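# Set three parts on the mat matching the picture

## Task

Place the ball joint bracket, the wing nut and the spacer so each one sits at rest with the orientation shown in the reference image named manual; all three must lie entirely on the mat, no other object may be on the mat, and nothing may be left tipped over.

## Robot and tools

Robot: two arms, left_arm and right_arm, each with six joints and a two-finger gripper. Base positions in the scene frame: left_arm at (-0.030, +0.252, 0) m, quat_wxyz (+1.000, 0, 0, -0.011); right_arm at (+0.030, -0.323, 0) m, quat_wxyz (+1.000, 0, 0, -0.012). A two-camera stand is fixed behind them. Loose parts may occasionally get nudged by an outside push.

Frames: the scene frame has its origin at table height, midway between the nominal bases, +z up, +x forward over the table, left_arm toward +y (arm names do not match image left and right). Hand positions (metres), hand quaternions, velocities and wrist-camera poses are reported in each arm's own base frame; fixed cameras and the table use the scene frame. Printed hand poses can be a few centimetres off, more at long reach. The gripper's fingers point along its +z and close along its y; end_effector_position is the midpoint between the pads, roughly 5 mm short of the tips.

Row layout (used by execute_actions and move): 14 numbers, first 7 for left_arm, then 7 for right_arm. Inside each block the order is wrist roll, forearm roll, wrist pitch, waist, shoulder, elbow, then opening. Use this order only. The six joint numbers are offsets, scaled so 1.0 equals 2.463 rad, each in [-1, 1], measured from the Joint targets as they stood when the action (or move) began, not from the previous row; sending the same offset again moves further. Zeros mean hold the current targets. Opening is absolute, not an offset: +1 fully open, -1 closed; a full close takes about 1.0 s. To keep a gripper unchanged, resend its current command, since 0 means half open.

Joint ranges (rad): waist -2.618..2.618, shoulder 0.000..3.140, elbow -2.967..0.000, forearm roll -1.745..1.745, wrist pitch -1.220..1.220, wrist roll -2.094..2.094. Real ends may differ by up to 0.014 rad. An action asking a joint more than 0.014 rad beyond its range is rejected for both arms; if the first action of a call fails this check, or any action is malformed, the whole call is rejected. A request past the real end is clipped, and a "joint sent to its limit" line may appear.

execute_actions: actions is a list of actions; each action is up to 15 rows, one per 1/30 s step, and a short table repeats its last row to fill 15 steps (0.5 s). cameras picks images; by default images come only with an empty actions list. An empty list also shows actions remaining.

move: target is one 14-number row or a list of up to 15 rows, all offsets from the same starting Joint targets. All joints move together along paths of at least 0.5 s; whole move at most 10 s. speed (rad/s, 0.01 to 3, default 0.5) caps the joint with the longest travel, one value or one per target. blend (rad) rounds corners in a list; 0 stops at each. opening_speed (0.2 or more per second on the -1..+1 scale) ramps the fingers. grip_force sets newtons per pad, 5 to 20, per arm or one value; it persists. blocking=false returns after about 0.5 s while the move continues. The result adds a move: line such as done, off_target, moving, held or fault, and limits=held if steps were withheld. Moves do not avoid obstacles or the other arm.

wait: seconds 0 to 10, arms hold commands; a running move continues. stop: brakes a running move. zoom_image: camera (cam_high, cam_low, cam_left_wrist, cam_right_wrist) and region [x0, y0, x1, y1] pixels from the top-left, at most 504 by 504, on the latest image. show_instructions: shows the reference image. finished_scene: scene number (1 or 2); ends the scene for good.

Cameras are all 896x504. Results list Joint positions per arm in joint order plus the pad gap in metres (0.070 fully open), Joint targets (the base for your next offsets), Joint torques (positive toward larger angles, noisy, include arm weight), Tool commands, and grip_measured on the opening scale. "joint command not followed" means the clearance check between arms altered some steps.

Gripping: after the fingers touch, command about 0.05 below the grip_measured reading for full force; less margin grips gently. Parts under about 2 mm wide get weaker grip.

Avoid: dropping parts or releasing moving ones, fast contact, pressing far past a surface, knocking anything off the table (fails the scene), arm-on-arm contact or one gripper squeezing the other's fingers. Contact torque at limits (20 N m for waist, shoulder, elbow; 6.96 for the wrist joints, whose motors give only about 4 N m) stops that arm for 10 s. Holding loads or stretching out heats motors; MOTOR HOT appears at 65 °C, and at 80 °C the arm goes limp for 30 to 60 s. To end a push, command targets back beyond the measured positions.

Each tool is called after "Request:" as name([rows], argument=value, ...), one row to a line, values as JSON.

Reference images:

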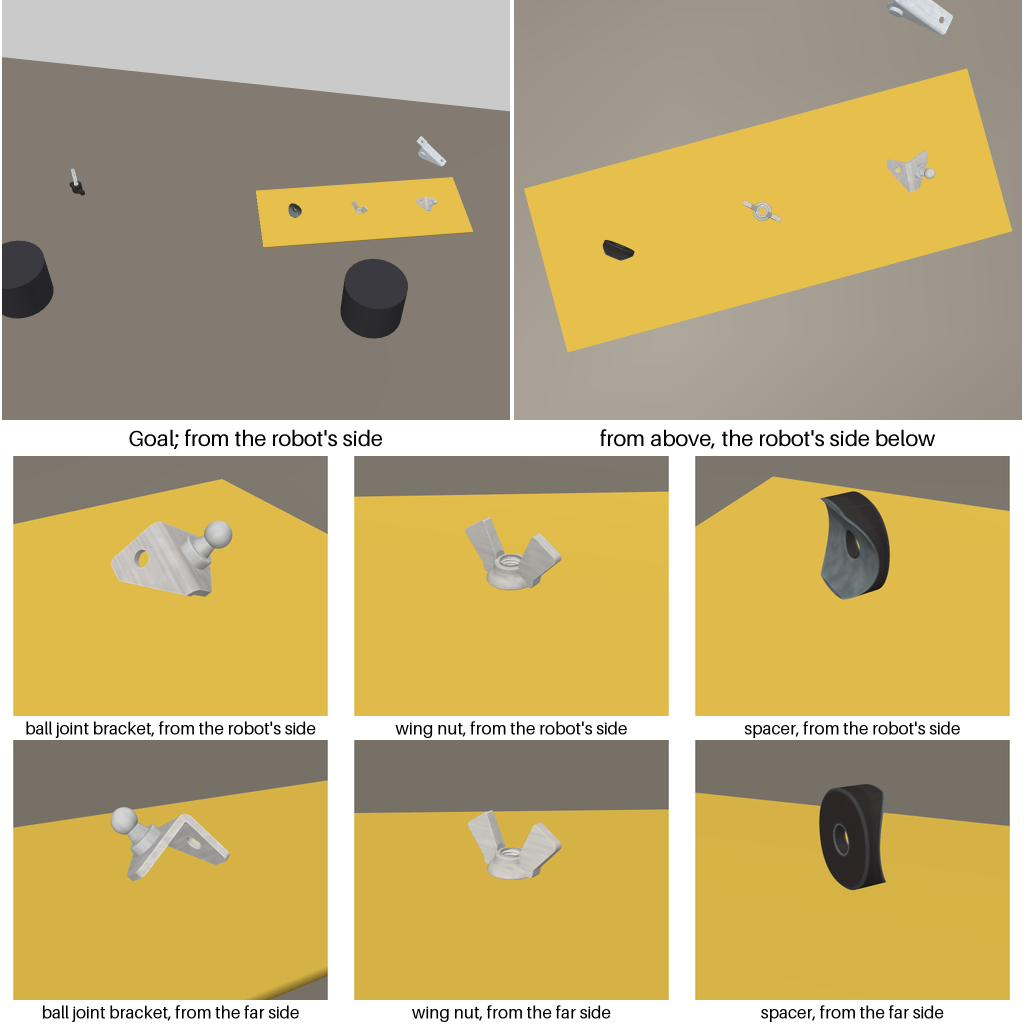

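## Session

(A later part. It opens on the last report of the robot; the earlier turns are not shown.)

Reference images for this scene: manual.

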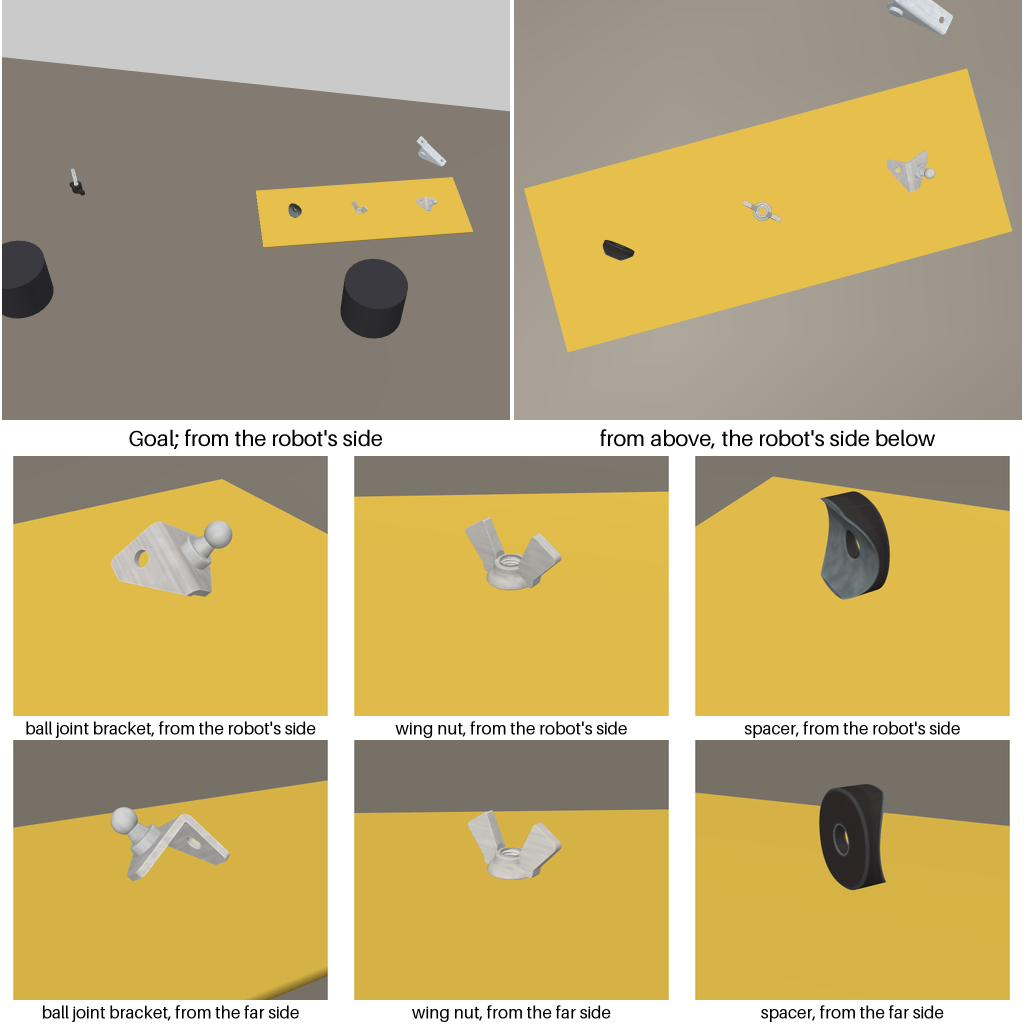

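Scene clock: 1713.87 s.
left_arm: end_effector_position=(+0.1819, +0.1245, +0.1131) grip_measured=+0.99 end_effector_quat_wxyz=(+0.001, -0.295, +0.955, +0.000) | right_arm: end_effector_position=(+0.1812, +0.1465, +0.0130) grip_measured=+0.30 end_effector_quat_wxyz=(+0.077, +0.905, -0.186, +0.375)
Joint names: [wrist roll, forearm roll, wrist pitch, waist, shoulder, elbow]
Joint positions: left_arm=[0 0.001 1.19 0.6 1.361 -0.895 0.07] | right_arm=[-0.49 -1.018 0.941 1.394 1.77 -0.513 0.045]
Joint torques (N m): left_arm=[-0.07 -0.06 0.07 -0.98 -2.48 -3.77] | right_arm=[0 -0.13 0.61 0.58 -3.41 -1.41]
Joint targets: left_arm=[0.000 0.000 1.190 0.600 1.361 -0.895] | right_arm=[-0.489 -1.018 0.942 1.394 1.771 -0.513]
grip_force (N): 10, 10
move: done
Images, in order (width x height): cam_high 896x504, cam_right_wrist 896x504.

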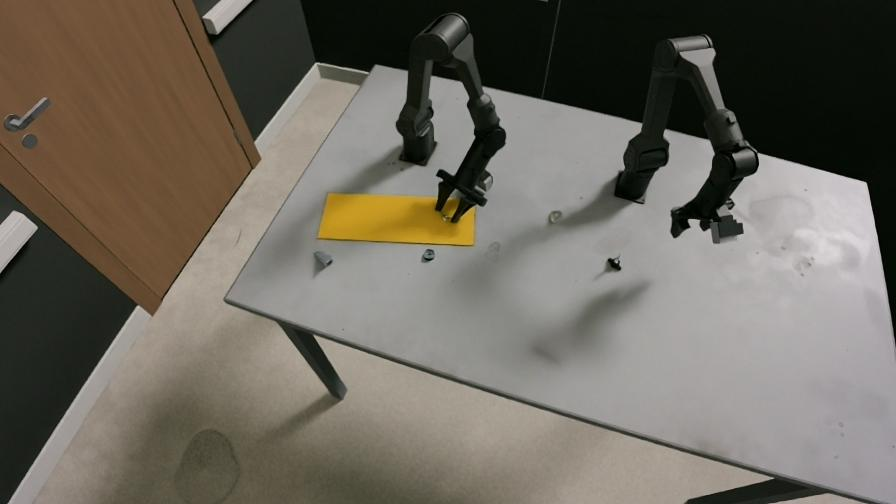

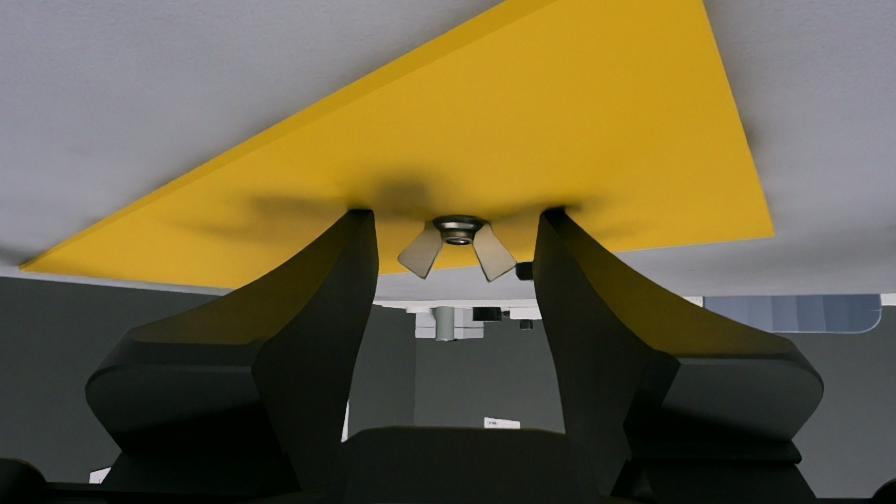

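Request:
move([
  [0,0,0,0,0,0,1, -0.09403,0.05006,0.05652,0.0001,-0.07304,-0.02485,0.7],
  [0,0,0,0,0,0,1, 0.19854,0.41332,0.10475,-0.02192,0.0337,-0.37353,0.7],
], speed=[0.3, 1.0], blend=[0.05, 0], opening_speed=1.0, cameras=["all"])

Request:
zoom_image(camera="cam_high", region=[400, 170, 490, 260])

Scene clock: 1735.17 s.
left_arm: end_effector_position=(+0.1819, +0.1245, +0.1131) grip_measured=+0.99 end_effector_quat_wxyz=(+0.001, -0.295, +0.955, +0.000) | right_arm: end_effector_position=(+0.0842, +0.3586, +0.1006) grip_measured=+0.70 end_effector_quat_wxyz=(+0.015, -0.621, +0.784, +0.012)
Joint names: [wrist roll, forearm roll, wrist pitch, waist, shoulder, elbow]
Joint positions: left_arm=[0 0.001 1.19 0.6 1.361 -0.895 0.07] | right_arm=[0 0 1.2 1.34 1.854 -1.434 0.059]
Joint torques (N m): left_arm=[-0.07 -0.06 0.07 -0.98 -2.48 -3.77] | right_arm=[0.04 -0.14 0.06 -0.19 -5.38 -2.31]
Joint targets: left_arm=[0.000 0.000 1.190 0.600 1.361 -0.895] | right_arm=[0.000 0.000 1.200 1.340 1.854 -1.433]
grip_force (N): 10, 10
move: done

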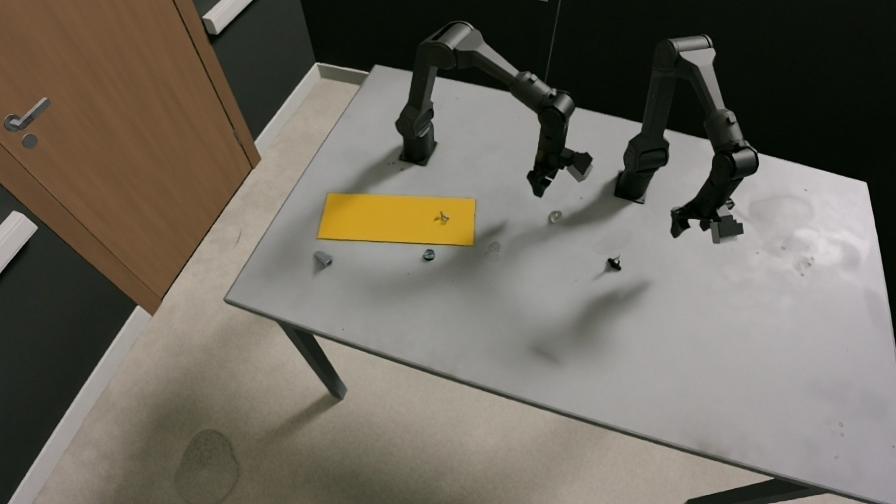

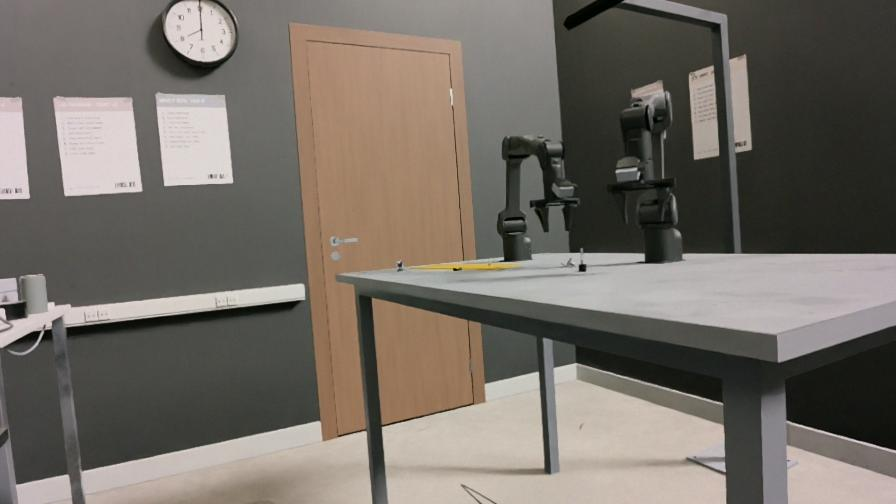

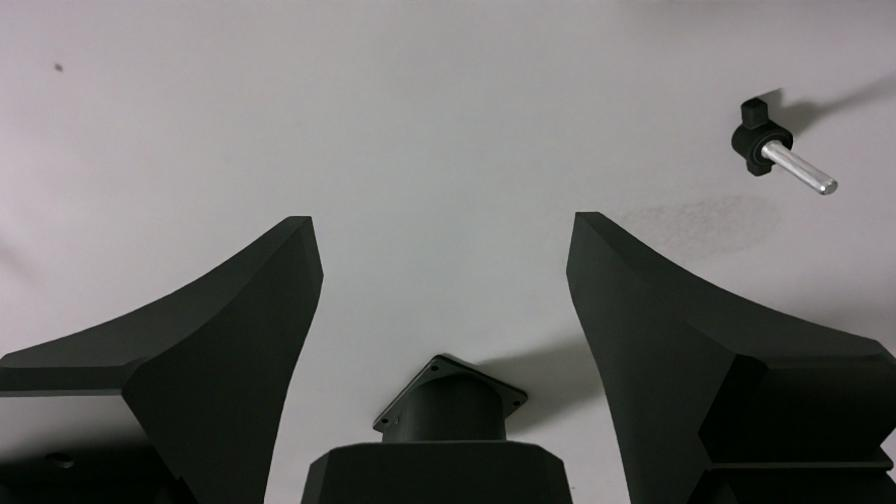

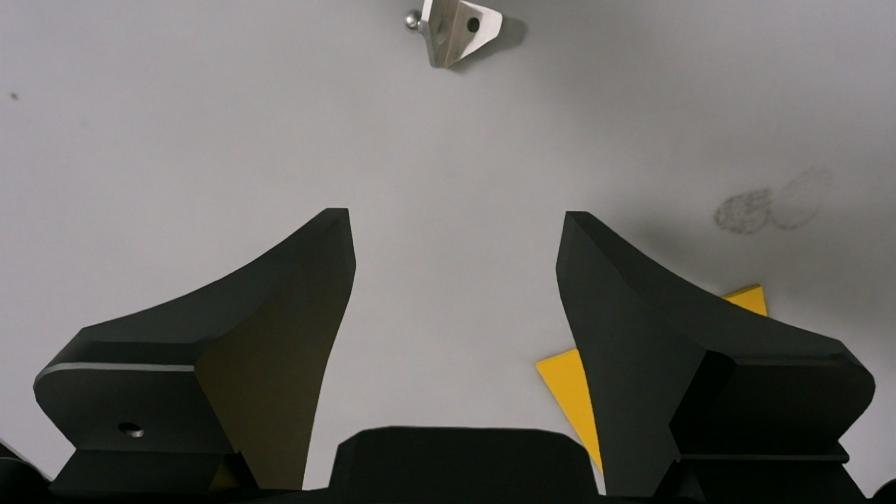

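Scaled by 5.600 from the camera's 896x504 image, which has a finer 1280x720 frame.

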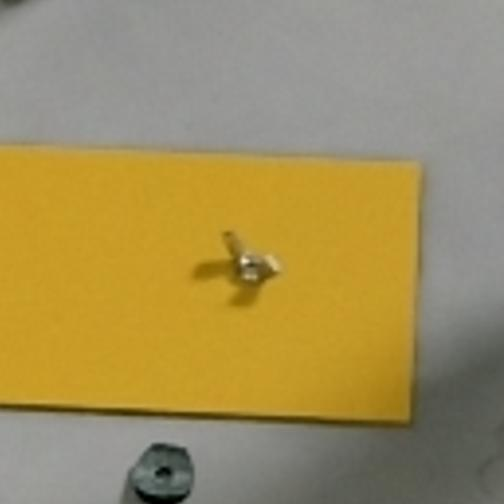

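Request:
zoom_image(camera="cam_right_wrist", region=[370, 0, 560, 100])

Request:
zoom_image(camera="cam_high", region=[530, 190, 590, 240])

Scaled by 2.653 from the camera's 896x504 image, which has a finer 1280x720 frame.

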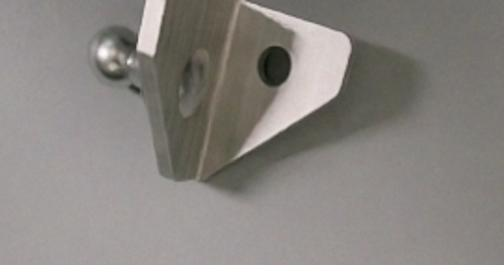

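Scaled by 8.400 from the camera's 896x504 image, which has a finer 1280x720 frame.

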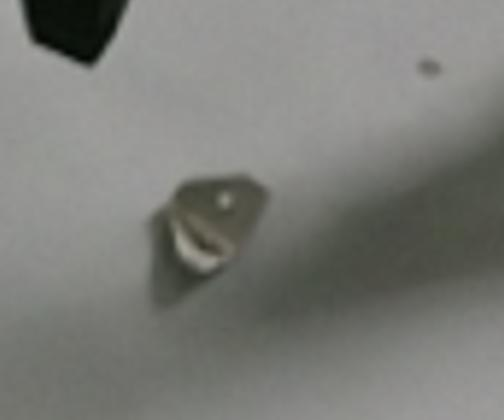

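Request:
move(target=[0,0,0,0,0,0,1, -0.50845,0,-0.00394,-0.00231,0.08287,-0.06387,0.7], speed=0.9, cameras=["cam_right_wrist"])

Request:
zoom_image(camera="cam_right_wrist", region=[340, 80, 580, 250])

Scene clock: 1840.03 s.
left_arm: end_effector_position=(+0.1819, +0.1245, +0.1131) grip_measured=+0.99 end_effector_quat_wxyz=(+0.001, -0.295, +0.955, +0.000) | right_arm: end_effector_position=(+0.0952, +0.3957, +0.0600) grip_measured=+0.70 end_effector_quat_wxyz=(+0.000, +0.962, -0.274, +0.000)
Joint names: [wrist roll, forearm roll, wrist pitch, waist, shoulder, elbow]
Joint positions: left_arm=[0 0.001 1.19 0.6 1.361 -0.895 0.07] | right_arm=[-1.252 0 1.191 1.335 2.058 -1.59 0.059]
Joint torques (N m): left_arm=[-0.07 -0.06 0.07 -0.98 -2.47 -3.76] | right_arm=[0.02 0.18 -0.01 -0.21 -6.9 -3.44]
Joint targets: left_arm=[0.000 0.000 1.190 0.600 1.361 -0.895] | right_arm=[-1.252 0.000 1.190 1.335 2.058 -1.590]
grip_force (N): 10, 10
move: done
Images, in order (width x height): cam_right_wrist 896x504.

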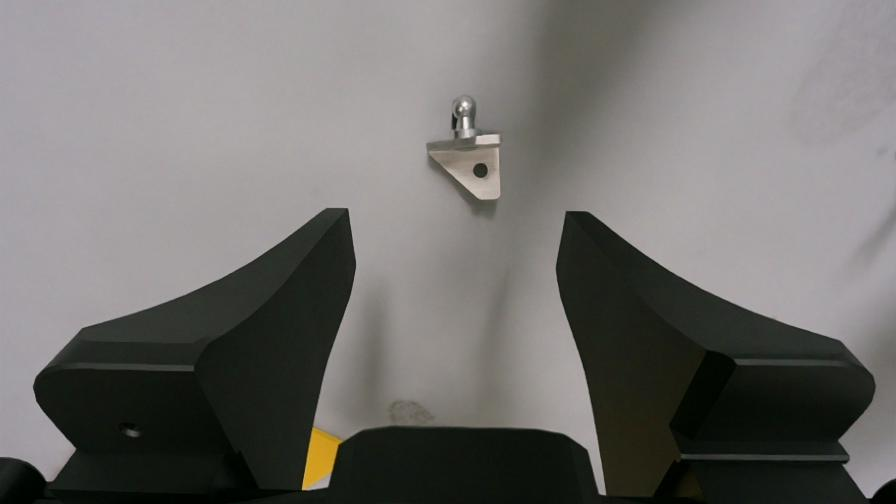

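Scaled by 2.100 from the camera's 896x504 image, which has a finer 1280x720 frame.

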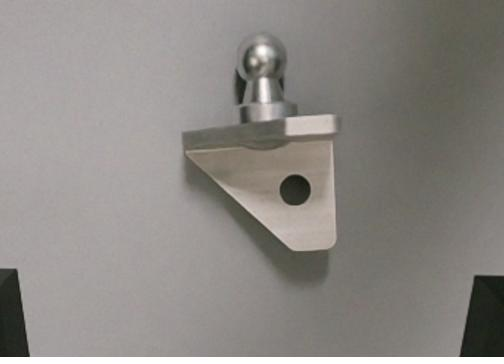

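Request:
move(target=[0,0,0,0,0,0,1, -0.0257,0,-0.06452,0.00179,0.03293,0.03159,0.7], speed=0.3, cameras=["cam_right_wrist"])

Request:
zoom_image(camera="cam_right_wrist", region=[340, 130, 580, 300])

Scene clock: 1871.23 s.
left_arm: end_effector_position=(+0.1819, +0.1245, +0.1131) grip_measured=+0.99 end_effector_quat_wxyz=(+0.001, -0.295, +0.955, +0.000) | right_arm: end_effector_position=(+0.0944, +0.3995, +0.0076) grip_measured=+0.70 end_effector_quat_wxyz=(+0.001, +0.971, -0.241, +0.000)
Joint names: [wrist roll, forearm roll, wrist pitch, waist, shoulder, elbow]
Joint positions: left_arm=[0 0.001 1.19 0.6 1.361 -0.895 0.07] | right_arm=[-1.316 0 1.031 1.339 2.141 -1.511 0.059]
Joint torques (N m): left_arm=[-0.07 -0.06 0.07 -0.97 -2.48 -3.75] | right_arm=[0.14 -0.06 0.15 0.83 -7.66 -3.34]
Joint targets: left_arm=[0.000 0.000 1.190 0.600 1.361 -0.895] | right_arm=[-1.316 0.000 1.031 1.339 2.139 -1.513]
grip_force (N): 10, 10
move: done
Images, in order (width x height): cam_right_wrist 896x504.

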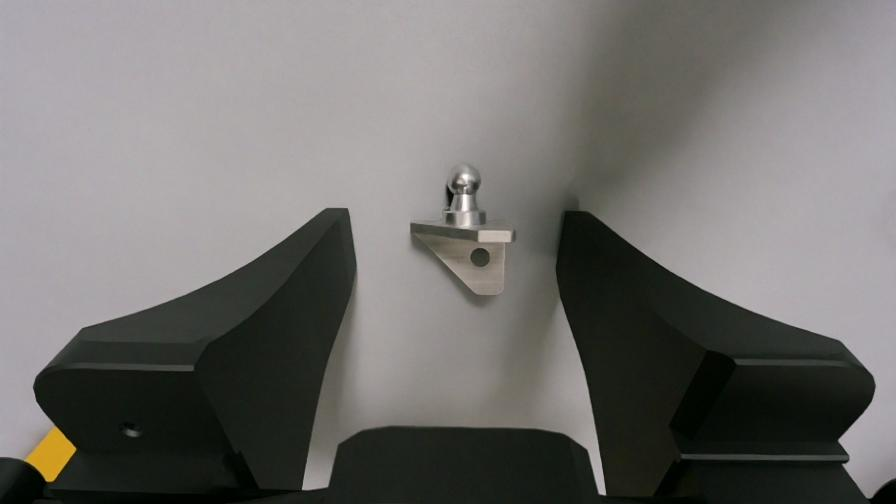

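Scaled by 2.100 from the camera's 896x504 image, which has a finer 1280x720 frame.

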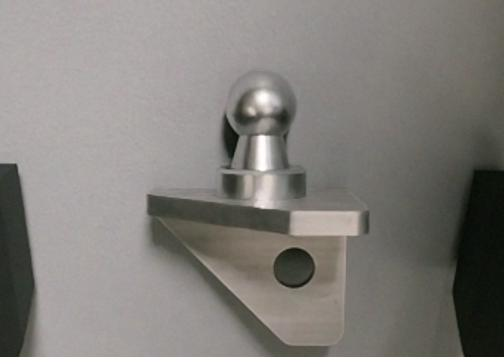

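Request:
move(target=[0,0,0,0,0,0,1, 0,0,0,0,0,0,-0.4], opening_speed=0.7, grip_force=12, cameras=["cam_right_wrist"])

Request:
zoom_image(camera="cam_right_wrist", region=[340, 130, 580, 300])

Scene clock: 1901.93 s.
left_arm: end_effector_position=(+0.1819, +0.1245, +0.1131) grip_measured=+0.99 end_effector_quat_wxyz=(+0.001, -0.295, +0.955, +0.000) | right_arm: end_effector_position=(+0.0945, +0.4000, +0.0086) grip_measured=-0.28 end_effector_quat_wxyz=(+0.000, +0.971, -0.241, +0.000)
Joint names: [wrist roll, forearm roll, wrist pitch, waist, shoulder, elbow]
Joint positions: left_arm=[0 0.001 1.19 0.6 1.361 -0.895 0.07] | right_arm=[-1.316 0 1.031 1.339 2.139 -1.512 0.025]
Joint torques (N m): left_arm=[-0.07 -0.06 0.07 -0.98 -2.48 -3.76] | right_arm=[0.15 0.24 0.17 0.86 -7.54 -3.26]
Joint targets: left_arm=[0.000 0.000 1.190 0.600 1.361 -0.895] | right_arm=[-1.316 0.000 1.031 1.339 2.139 -1.513]
grip_force (N): 12, 12
move: done
Images, in order (width x height): cam_right_wrist 896x504.

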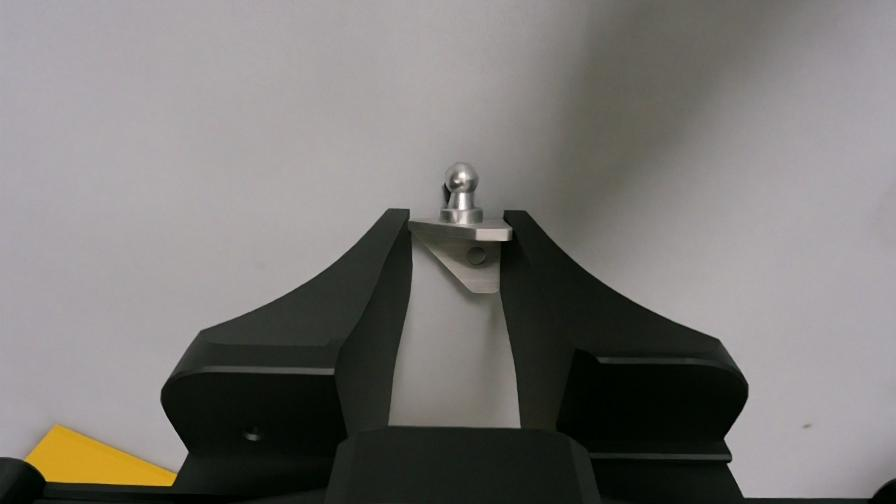

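Scaled by 2.100 from the camera's 896x504 image, which has a finer 1280x720 frame.

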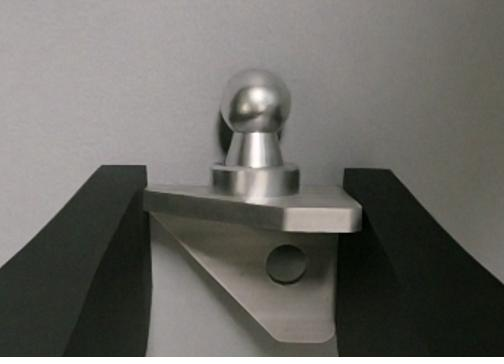

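Request:
move([
  [0,0,0,0,0,0,1, 0,0,0,0,0,0,0.6],
  [0,0,0,0,0,0,1, 0,0,0.06151,0,-0.0255,-0.03557,0.6],
  [0,0,0,0,0,0,1, 0.98,0,0.06151,0,-0.0255,-0.03557,0.6],
], speed=[0.5, 0.3, 1.5], blend=[0, 0.03, 0], opening_speed=1.5)

Scene clock: 2037.57 s.
left_arm: end_effector_position=(+0.1819, +0.1245, +0.1131) grip_measured=+0.99 end_effector_quat_wxyz=(+0.001, -0.295, +0.955, +0.000) | right_arm: end_effector_position=(+0.0945, +0.3998, +0.0552) grip_measured=+0.60 end_effector_quat_wxyz=(+0.000, -0.120, +0.993, +0.000)
Joint names: [wrist roll, forearm roll, wrist pitch, waist, shoulder, elbow]
Joint positions: left_arm=[0 0.001 1.19 0.6 1.361 -0.895 0.07] | right_arm=[1.097 0 1.182 1.339 2.075 -1.6 0.056]
Joint torques (N m): left_arm=[-0.07 -0.06 0.07 -0.96 -2.48 -3.76] | right_arm=[0.1 0.04 0.17 0.83 -6.32 -2.23]
Joint targets: left_arm=[0.000 0.000 1.190 0.600 1.361 -0.895] | right_arm=[1.098 0.000 1.183 1.339 2.076 -1.600]
grip_force (N): 12, 12
move: done

Request:
move([
  [0,0,0,0,0,0,1, 0.2954,0,0,0,0,0,0.6],
  [0,0,0,0,0,0,1, 0.2954,0,-0.06151,0,0.0255,0.03557,0.6],
], speed=[1.0, 0.25], blend=[0.05, 0], cameras=["cam_right_wrist"])

Request:
zoom_image(camera="cam_right_wrist", region=[330, 130, 590, 320])

Scene clock: 2047.07 s.
left_arm: end_effector_position=(+0.1819, +0.1245, +0.1131) grip_measured=+0.99 end_effector_quat_wxyz=(+0.001, -0.295, +0.955, +0.000) | right_arm: end_effector_position=(+0.0944, +0.3995, +0.0078) grip_measured=+0.60 end_effector_quat_wxyz=(+0.000, +0.241, +0.971, -0.001)
Joint names: [wrist roll, forearm roll, wrist pitch, waist, shoulder, elbow]
Joint positions: left_arm=[0 0.001 1.19 0.6 1.361 -0.895 0.07] | right_arm=[1.826 0 1.031 1.339 2.14 -1.511 0.056]
Joint torques (N m): left_arm=[-0.07 -0.06 0.07 -0.96 -2.49 -3.77] | right_arm=[0.16 0.02 0.27 0.78 -7.59 -3.34]
Joint targets: left_arm=[0.000 0.000 1.190 0.600 1.361 -0.895] | right_arm=[1.826 0.000 1.031 1.339 2.139 -1.513]
grip_force (N): 12, 12
move: done
Images, in order (width x height): cam_right_wrist 896x504.

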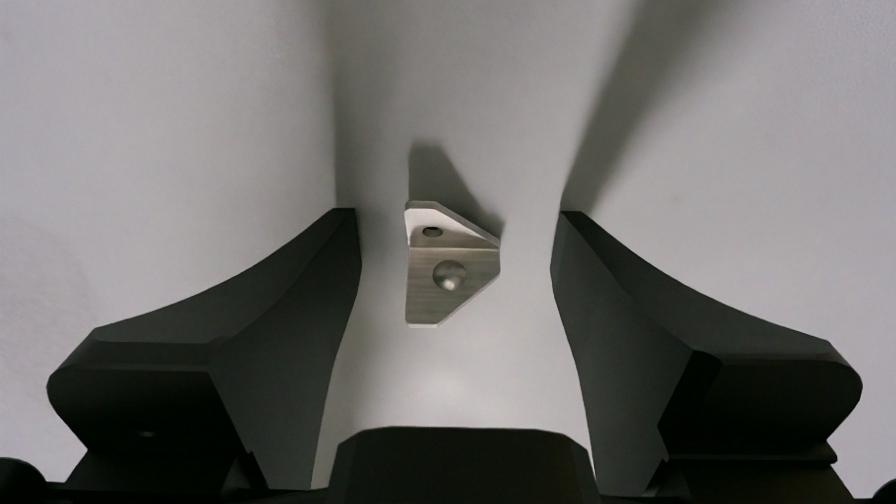

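Scaled by 1.938 from the camera's 896x504 image, which has a finer 1280x720 frame.

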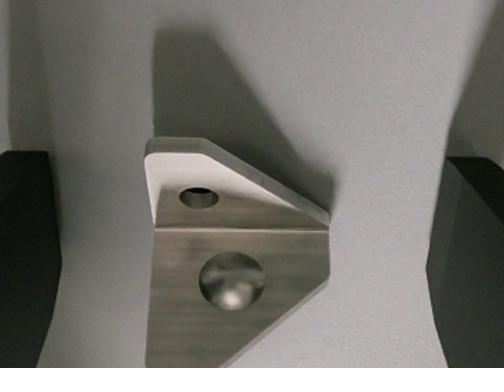

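Request:
move([
  [0,0,0,0,0,0,1, 0,0,0,0,0,0,-0.4],
  [0,0,0,0,0,0,1, 0,0,0.06151,0,-0.0255,-0.03557,-0.4],
  [0,0,0,0,0,0,1, -0.74137,0,-0.00053,-0.02919,-0.11137,0.1123,-0.4],
  [0,0,0,0,0,0,1, -0.74137,0,-0.06037,-0.02919,-0.08161,0.14243,-0.4],
], speed=[0.5, 0.3, 1.2, 0.25], blend=[0, 0.03, 0.05, 0], opening_speed=1.0, cameras=["cam_right_wrist"])

Request:
zoom_image(camera="cam_right_wrist", region=[330, 130, 590, 320])

Scene clock: 2077.10 s.
left_arm: end_effector_position=(+0.1819, +0.1245, +0.1131) grip_measured=+0.99 end_effector_quat_wxyz=(+0.001, -0.295, +0.955, +0.000) | right_arm: end_effector_position=(+0.1031, +0.3289, +0.0082) grip_measured=-0.28 end_effector_quat_wxyz=(+0.000, -0.592, +0.806, +0.000)
Joint names: [wrist roll, forearm roll, wrist pitch, waist, shoulder, elbow]
Joint positions: left_arm=[0 0.001 1.19 0.6 1.361 -0.895 0.07] | right_arm=[0 0 0.882 1.267 1.938 -1.161 0.025]
Joint torques (N m): left_arm=[-0.07 -0.06 0.07 -0.97 -2.49 -3.76] | right_arm=[-0.04 0.06 0.13 0.03 -5.33 -2.45]
Joint targets: left_arm=[0.000 0.000 1.190 0.600 1.361 -0.895] | right_arm=[0.000 0.000 0.883 1.267 1.938 -1.162]
grip_force (N): 12, 12
move: done
Images, in order (width x height): cam_right_wrist 896x504.

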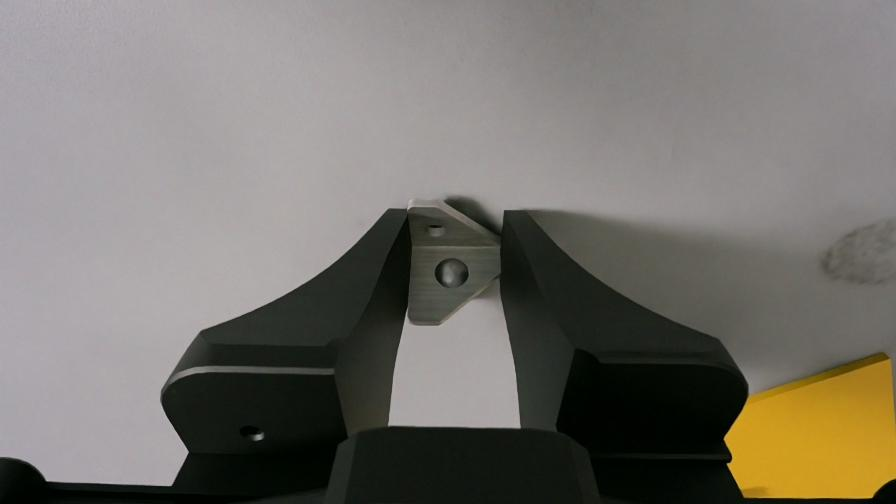

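Scaled by 1.938 from the camera's 896x504 image, which has a finer 1280x720 frame.

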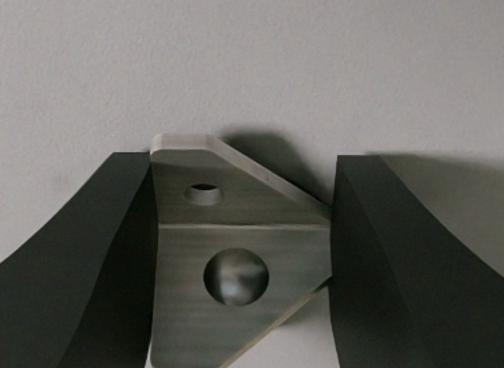

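Request:
move([
  [0,0,0,0,0,0,1, 0,0,0,0,0,0,0.5],
  [0,0,0,0,0,0,1, 0,0,0.05956,0,-0.02976,-0.03021,0.5],
  [0,0,0,0,0,0,1, 0,0,-0.1363,0,-0.33687,0.26017,0.5],
  [0,0,0,0,0,0,1, 0,0,-0.6618,0,-0.16764,0.43946,0.5],
], speed=[0.5, 0.3, 1.0, 1.0], blend=[0, 0.03, 0.15, 0], opening_speed=1.2, cameras=["cam_right_wrist", "cam_high"])

Request:
zoom_image(camera="cam_right_wrist", region=[350, 80, 560, 240])

Scene clock: 2113.67 s.
left_arm: end_effector_position=(+0.1819, +0.1245, +0.1131) grip_measured=+0.99 end_effector_quat_wxyz=(+0.001, -0.295, +0.955, +0.000) | right_arm: end_effector_position=(+0.0842, +0.2686, +0.0389) grip_measured=+0.50 end_effector_quat_wxyz=(+0.372, -0.525, +0.715, +0.273)
Joint names: [wrist roll, forearm roll, wrist pitch, waist, shoulder, elbow]
Joint positions: left_arm=[0 0.001 1.19 0.6 1.361 -0.895 0.07] | right_arm=[0 0 -0.747 1.267 1.525 -0.079 0.053]
Joint torques (N m): left_arm=[-0.07 -0.06 0.07 -0.98 -2.49 -3.75] | right_arm=[-0.02 0.04 -0.61 0.86 -1.8 -1.37]
Joint targets: left_arm=[0.000 0.000 1.190 0.600 1.361 -0.895] | right_arm=[0.000 0.000 -0.747 1.267 1.525 -0.079]
grip_force (N): 12, 12
move: done
Images, in order (width x height): cam_high 896x504, cam_right_wrist 896x504.

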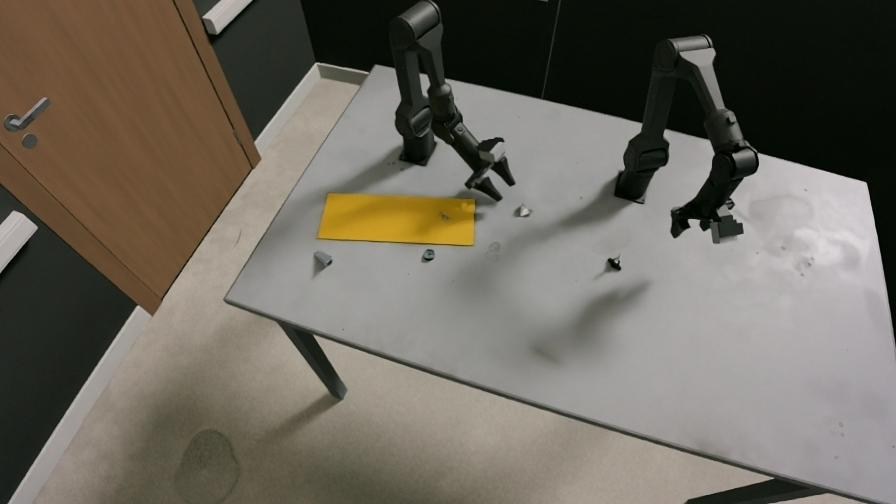

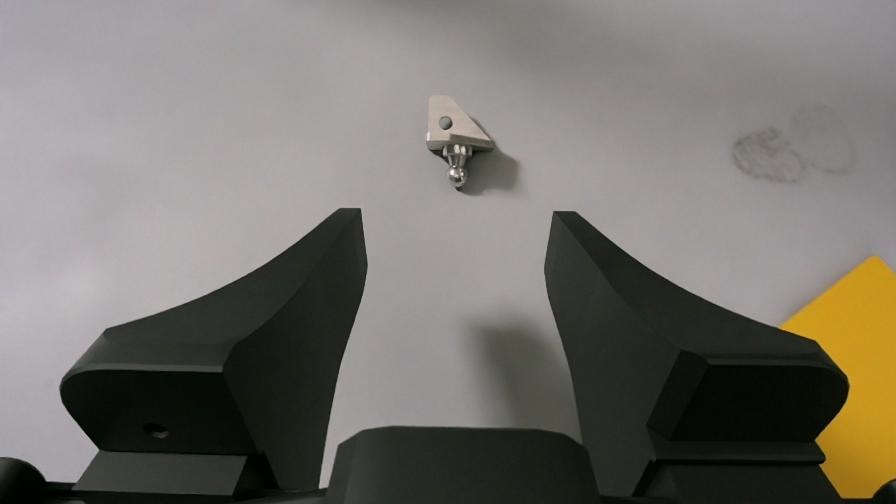

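Scaled by 2.400 from the camera's 896x504 image, which has a finer 1280x720 frame.

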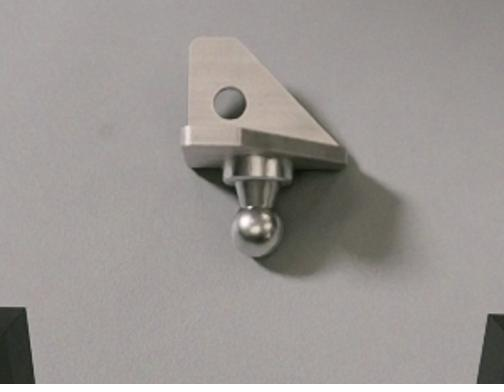

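Request:
move(target=[0,0,0,0,0,0,1, 0,0,-0.0672,-0.00138,0.12002,-0.05319,0.5], speed=0.3, cameras=["cam_right_wrist"])

Request:
zoom_image(camera="cam_right_wrist", region=[340, 120, 570, 300])

Scene clock: 2129.17 s.
left_arm: end_effector_position=(+0.1819, +0.1245, +0.1131) grip_measured=+0.99 end_effector_quat_wxyz=(+0.001, -0.295, +0.955, +0.000) | right_arm: end_effector_position=(+0.0975, +0.3081, +0.0103) grip_measured=+0.50 end_effector_quat_wxyz=(+0.373, -0.524, +0.715, +0.273)
Joint names: [wrist roll, forearm roll, wrist pitch, waist, shoulder, elbow]
Joint positions: left_arm=[0 0.001 1.19 0.6 1.361 -0.895 0.07] | right_arm=[0 0 -0.914 1.264 1.822 -0.211 0.053]
Joint torques (N m): left_arm=[-0.07 -0.05 0.07 -0.97 -2.5 -3.76] | right_arm=[0 0.03 -0.6 -0.2 -3.71 -0.37]
Joint targets: left_arm=[0.000 0.000 1.190 0.600 1.361 -0.895] | right_arm=[0.000 0.000 -0.913 1.264 1.820 -0.210]
grip_force (N): 12, 12
move: done
Images, in order (width x height): cam_right_wrist 896x504.

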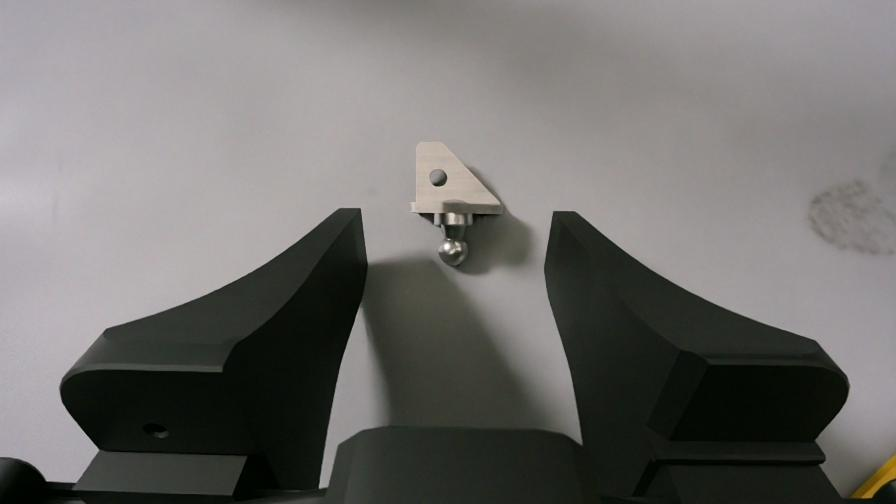

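Scaled by 2.191 from the camera's 896x504 image, which has a finer 1280x720 frame.

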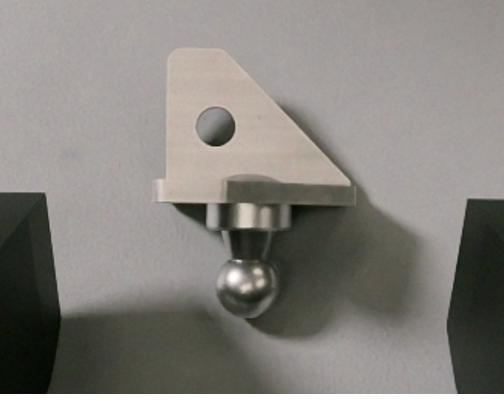

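Request:
move([
  [0,0,0,0,0,0,1, 0,0,0,0.0015,0,0,0.5],
  [0,0,0,0,0,0,1, 0,0,0,0.0015,0,0,-0.85],
], speed=0.2, opening_speed=0.8, grip_force=10, cameras=["cam_right_wrist"])

Request:
zoom_image(camera="cam_right_wrist", region=[340, 120, 570, 300])

Scene clock: 2143.93 s.
left_arm: end_effector_position=(+0.1819, +0.1245, +0.1131) grip_measured=+0.99 end_effector_quat_wxyz=(+0.001, -0.295, +0.955, +0.000) | right_arm: end_effector_position=(+0.0966, +0.3083, +0.0107) grip_measured=-0.85 end_effector_quat_wxyz=(+0.373, -0.525, +0.715, +0.274)
Joint names: [wrist roll, forearm roll, wrist pitch, waist, shoulder, elbow]
Joint positions: left_arm=[0 0.001 1.19 0.6 1.361 -0.895 0.07] | right_arm=[0 0 -0.914 1.267 1.82 -0.21 0.005]
Joint torques (N m): left_arm=[-0.07 -0.05 0.07 -0.97 -2.49 -3.76] | right_arm=[0.03 0.01 -0.62 0.32 -2.94 -0.19]
Joint targets: left_arm=[0.000 0.000 1.190 0.600 1.361 -0.895] | right_arm=[0.000 0.000 -0.913 1.267 1.820 -0.210]
grip_force (N): 10, 10
move: done
Images, in order (width x height): cam_right_wrist 896x504.

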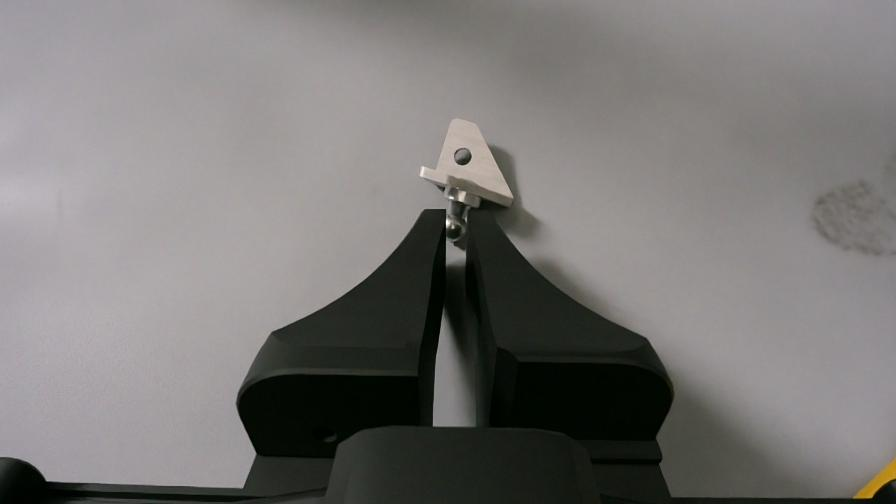

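Scaled by 2.191 from the camera's 896x504 image, which has a finer 1280x720 frame.

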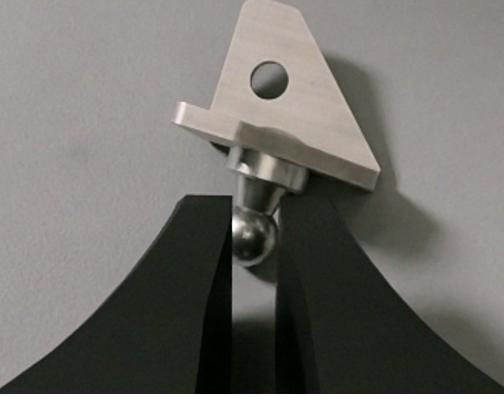

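Request:
move([
  [0,0,0,0,0,0,1, 0,0,0,0,0,0,0.5],
  [0,0,0,0,0,0,1, 0,0,0.0674,0,-0.11977,0.05319,0.5],
], speed=0.4, opening_speed=1.2, cameras=["cam_right_wrist"])

Request:
zoom_image(camera="cam_right_wrist", region=[350, 60, 560, 220])

Scene clock: 2187.80 s.
left_arm: end_effector_position=(+0.1819, +0.1245, +0.1131) grip_measured=+0.99 end_effector_quat_wxyz=(+0.001, -0.295, +0.955, +0.000) | right_arm: end_effector_position=(+0.0840, +0.2682, +0.0386) grip_measured=+0.50 end_effector_quat_wxyz=(+0.371, -0.525, +0.715, +0.273)
Joint names: [wrist roll, forearm roll, wrist pitch, waist, shoulder, elbow]
Joint positions: left_arm=[0 0.001 1.19 0.6 1.361 -0.895 0.07] | right_arm=[0 0 -0.746 1.267 1.525 -0.078 0.053]
Joint torques (N m): left_arm=[-0.07 -0.05 0.07 -0.97 -2.5 -3.75] | right_arm=[0.05 0.01 -0.8 -0.21 -0.97 -1.86]
Joint targets: left_arm=[0.000 0.000 1.190 0.600 1.361 -0.895] | right_arm=[0.000 0.000 -0.747 1.267 1.525 -0.079]
grip_force (N): 10, 10
move: done
Images, in order (width x height): cam_right_wrist 896x504.

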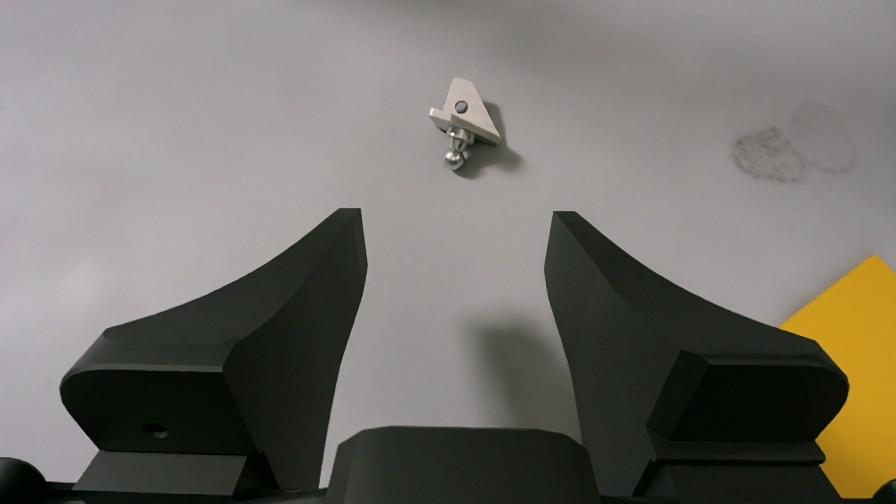

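Scaled by 2.400 from the camera's 896x504 image, which has a finer 1280x720 frame.

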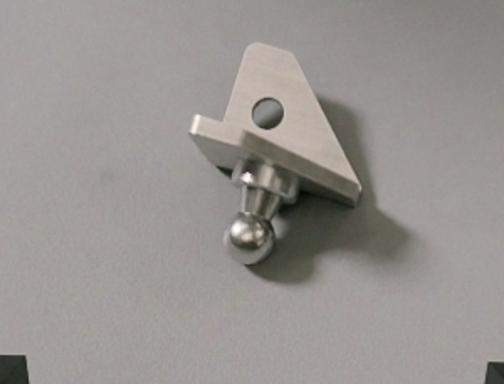

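Request:
move(target=[0,0,0,0,0,0,1, -0.13346,0.51372,-0.04068,0.24629,0.07251,-0.10049,0.4], speed=0.7, cameras=["cam_right_wrist"])

Request:
zoom_image(camera="cam_right_wrist", region=[350, 80, 560, 240])

Scene clock: 2238.30 s.
left_arm: end_effector_position=(+0.1819, +0.1245, +0.1131) grip_measured=+0.99 end_effector_quat_wxyz=(+0.001, -0.295, +0.955, +0.000) | right_arm: end_effector_position=(+0.0748, +0.2908, +0.0356) grip_measured=+0.40 end_effector_quat_wxyz=(+0.424, -0.351, +0.815, +0.183)
Joint names: [wrist roll, forearm roll, wrist pitch, waist, shoulder, elbow]
Joint positions: left_arm=[0 0.001 1.19 0.6 1.361 -0.895 0.07] | right_arm=[-0.329 1.266 -0.846 1.875 1.704 -0.327 0.049]
Joint torques (N m): left_arm=[-0.07 -0.05 0.07 -0.97 -2.5 -3.76] | right_arm=[0.15 -0.43 -0.76 -0.2 -2.46 -1.4]
Joint targets: left_arm=[0.000 0.000 1.190 0.600 1.361 -0.895] | right_arm=[-0.329 1.265 -0.847 1.874 1.704 -0.327]
grip_force (N): 10, 10
move: done
Images, in order (width x height): cam_right_wrist 896x504.

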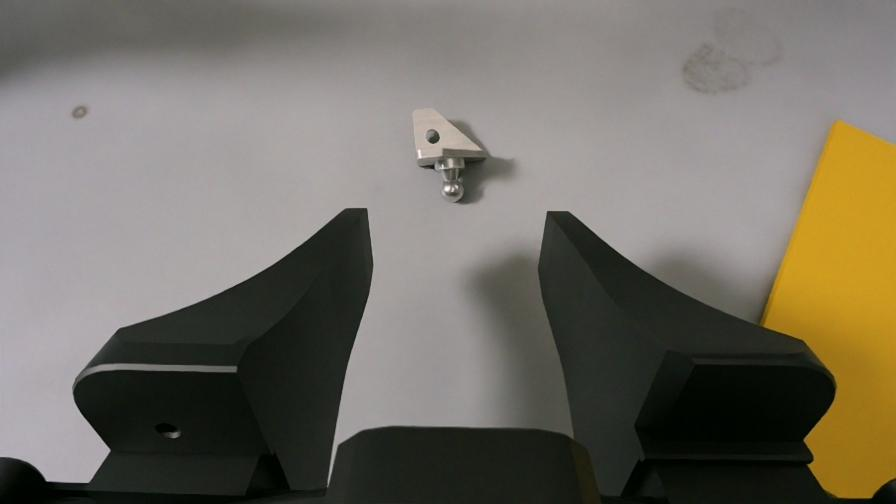

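Scaled by 2.400 from the camera's 896x504 image, which has a finer 1280x720 frame.

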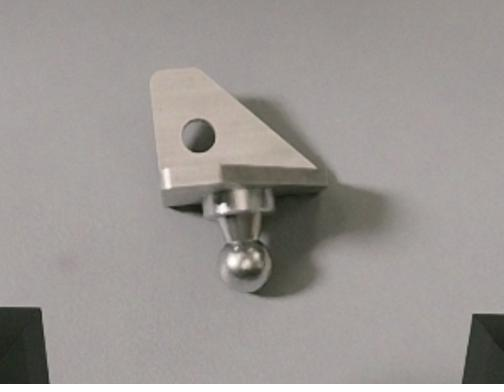

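Request:
move(target=[0,0,0,0,0,0,1, 0.07901,-0.16857,-0.00459,-0.08802,0.06553,-0.01092,0.4], speed=0.4, cameras=["cam_right_wrist"])

Request:
zoom_image(camera="cam_right_wrist", region=[340, 120, 570, 300])

Scene clock: 2277.63 s.
left_arm: end_effector_position=(+0.1819, +0.1245, +0.1131) grip_measured=+0.99 end_effector_quat_wxyz=(+0.001, -0.295, +0.955, +0.000) | right_arm: end_effector_position=(+0.0991, +0.3178, +0.0096) grip_measured=+0.40 end_effector_quat_wxyz=(+0.416, -0.382, +0.801, +0.199)
Joint names: [wrist roll, forearm roll, wrist pitch, waist, shoulder, elbow]
Joint positions: left_arm=[0 0.001 1.19 0.6 1.361 -0.895 0.07] | right_arm=[-0.133 0.849 -0.858 1.657 1.866 -0.354 0.049]
Joint torques (N m): left_arm=[-0.07 -0.05 0.07 -0.96 -2.51 -3.75] | right_arm=[-0.08 0.1 -0.59 0.86 -3.6 -1.29]
Joint targets: left_arm=[0.000 0.000 1.190 0.600 1.361 -0.895] | right_arm=[-0.134 0.850 -0.858 1.657 1.865 -0.354]
grip_force (N): 10, 10
move: done
Images, in order (width x height): cam_right_wrist 896x504.

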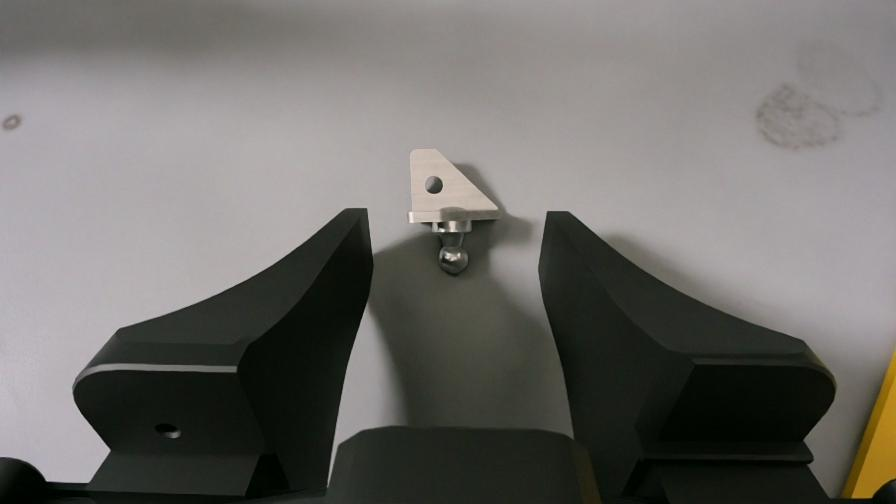

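Scaled by 2.191 from the camera's 896x504 image, which has a finer 1280x720 frame.

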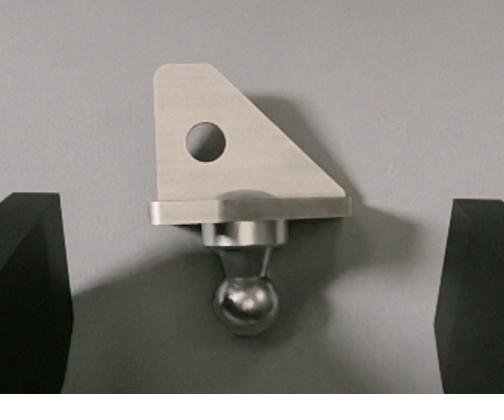

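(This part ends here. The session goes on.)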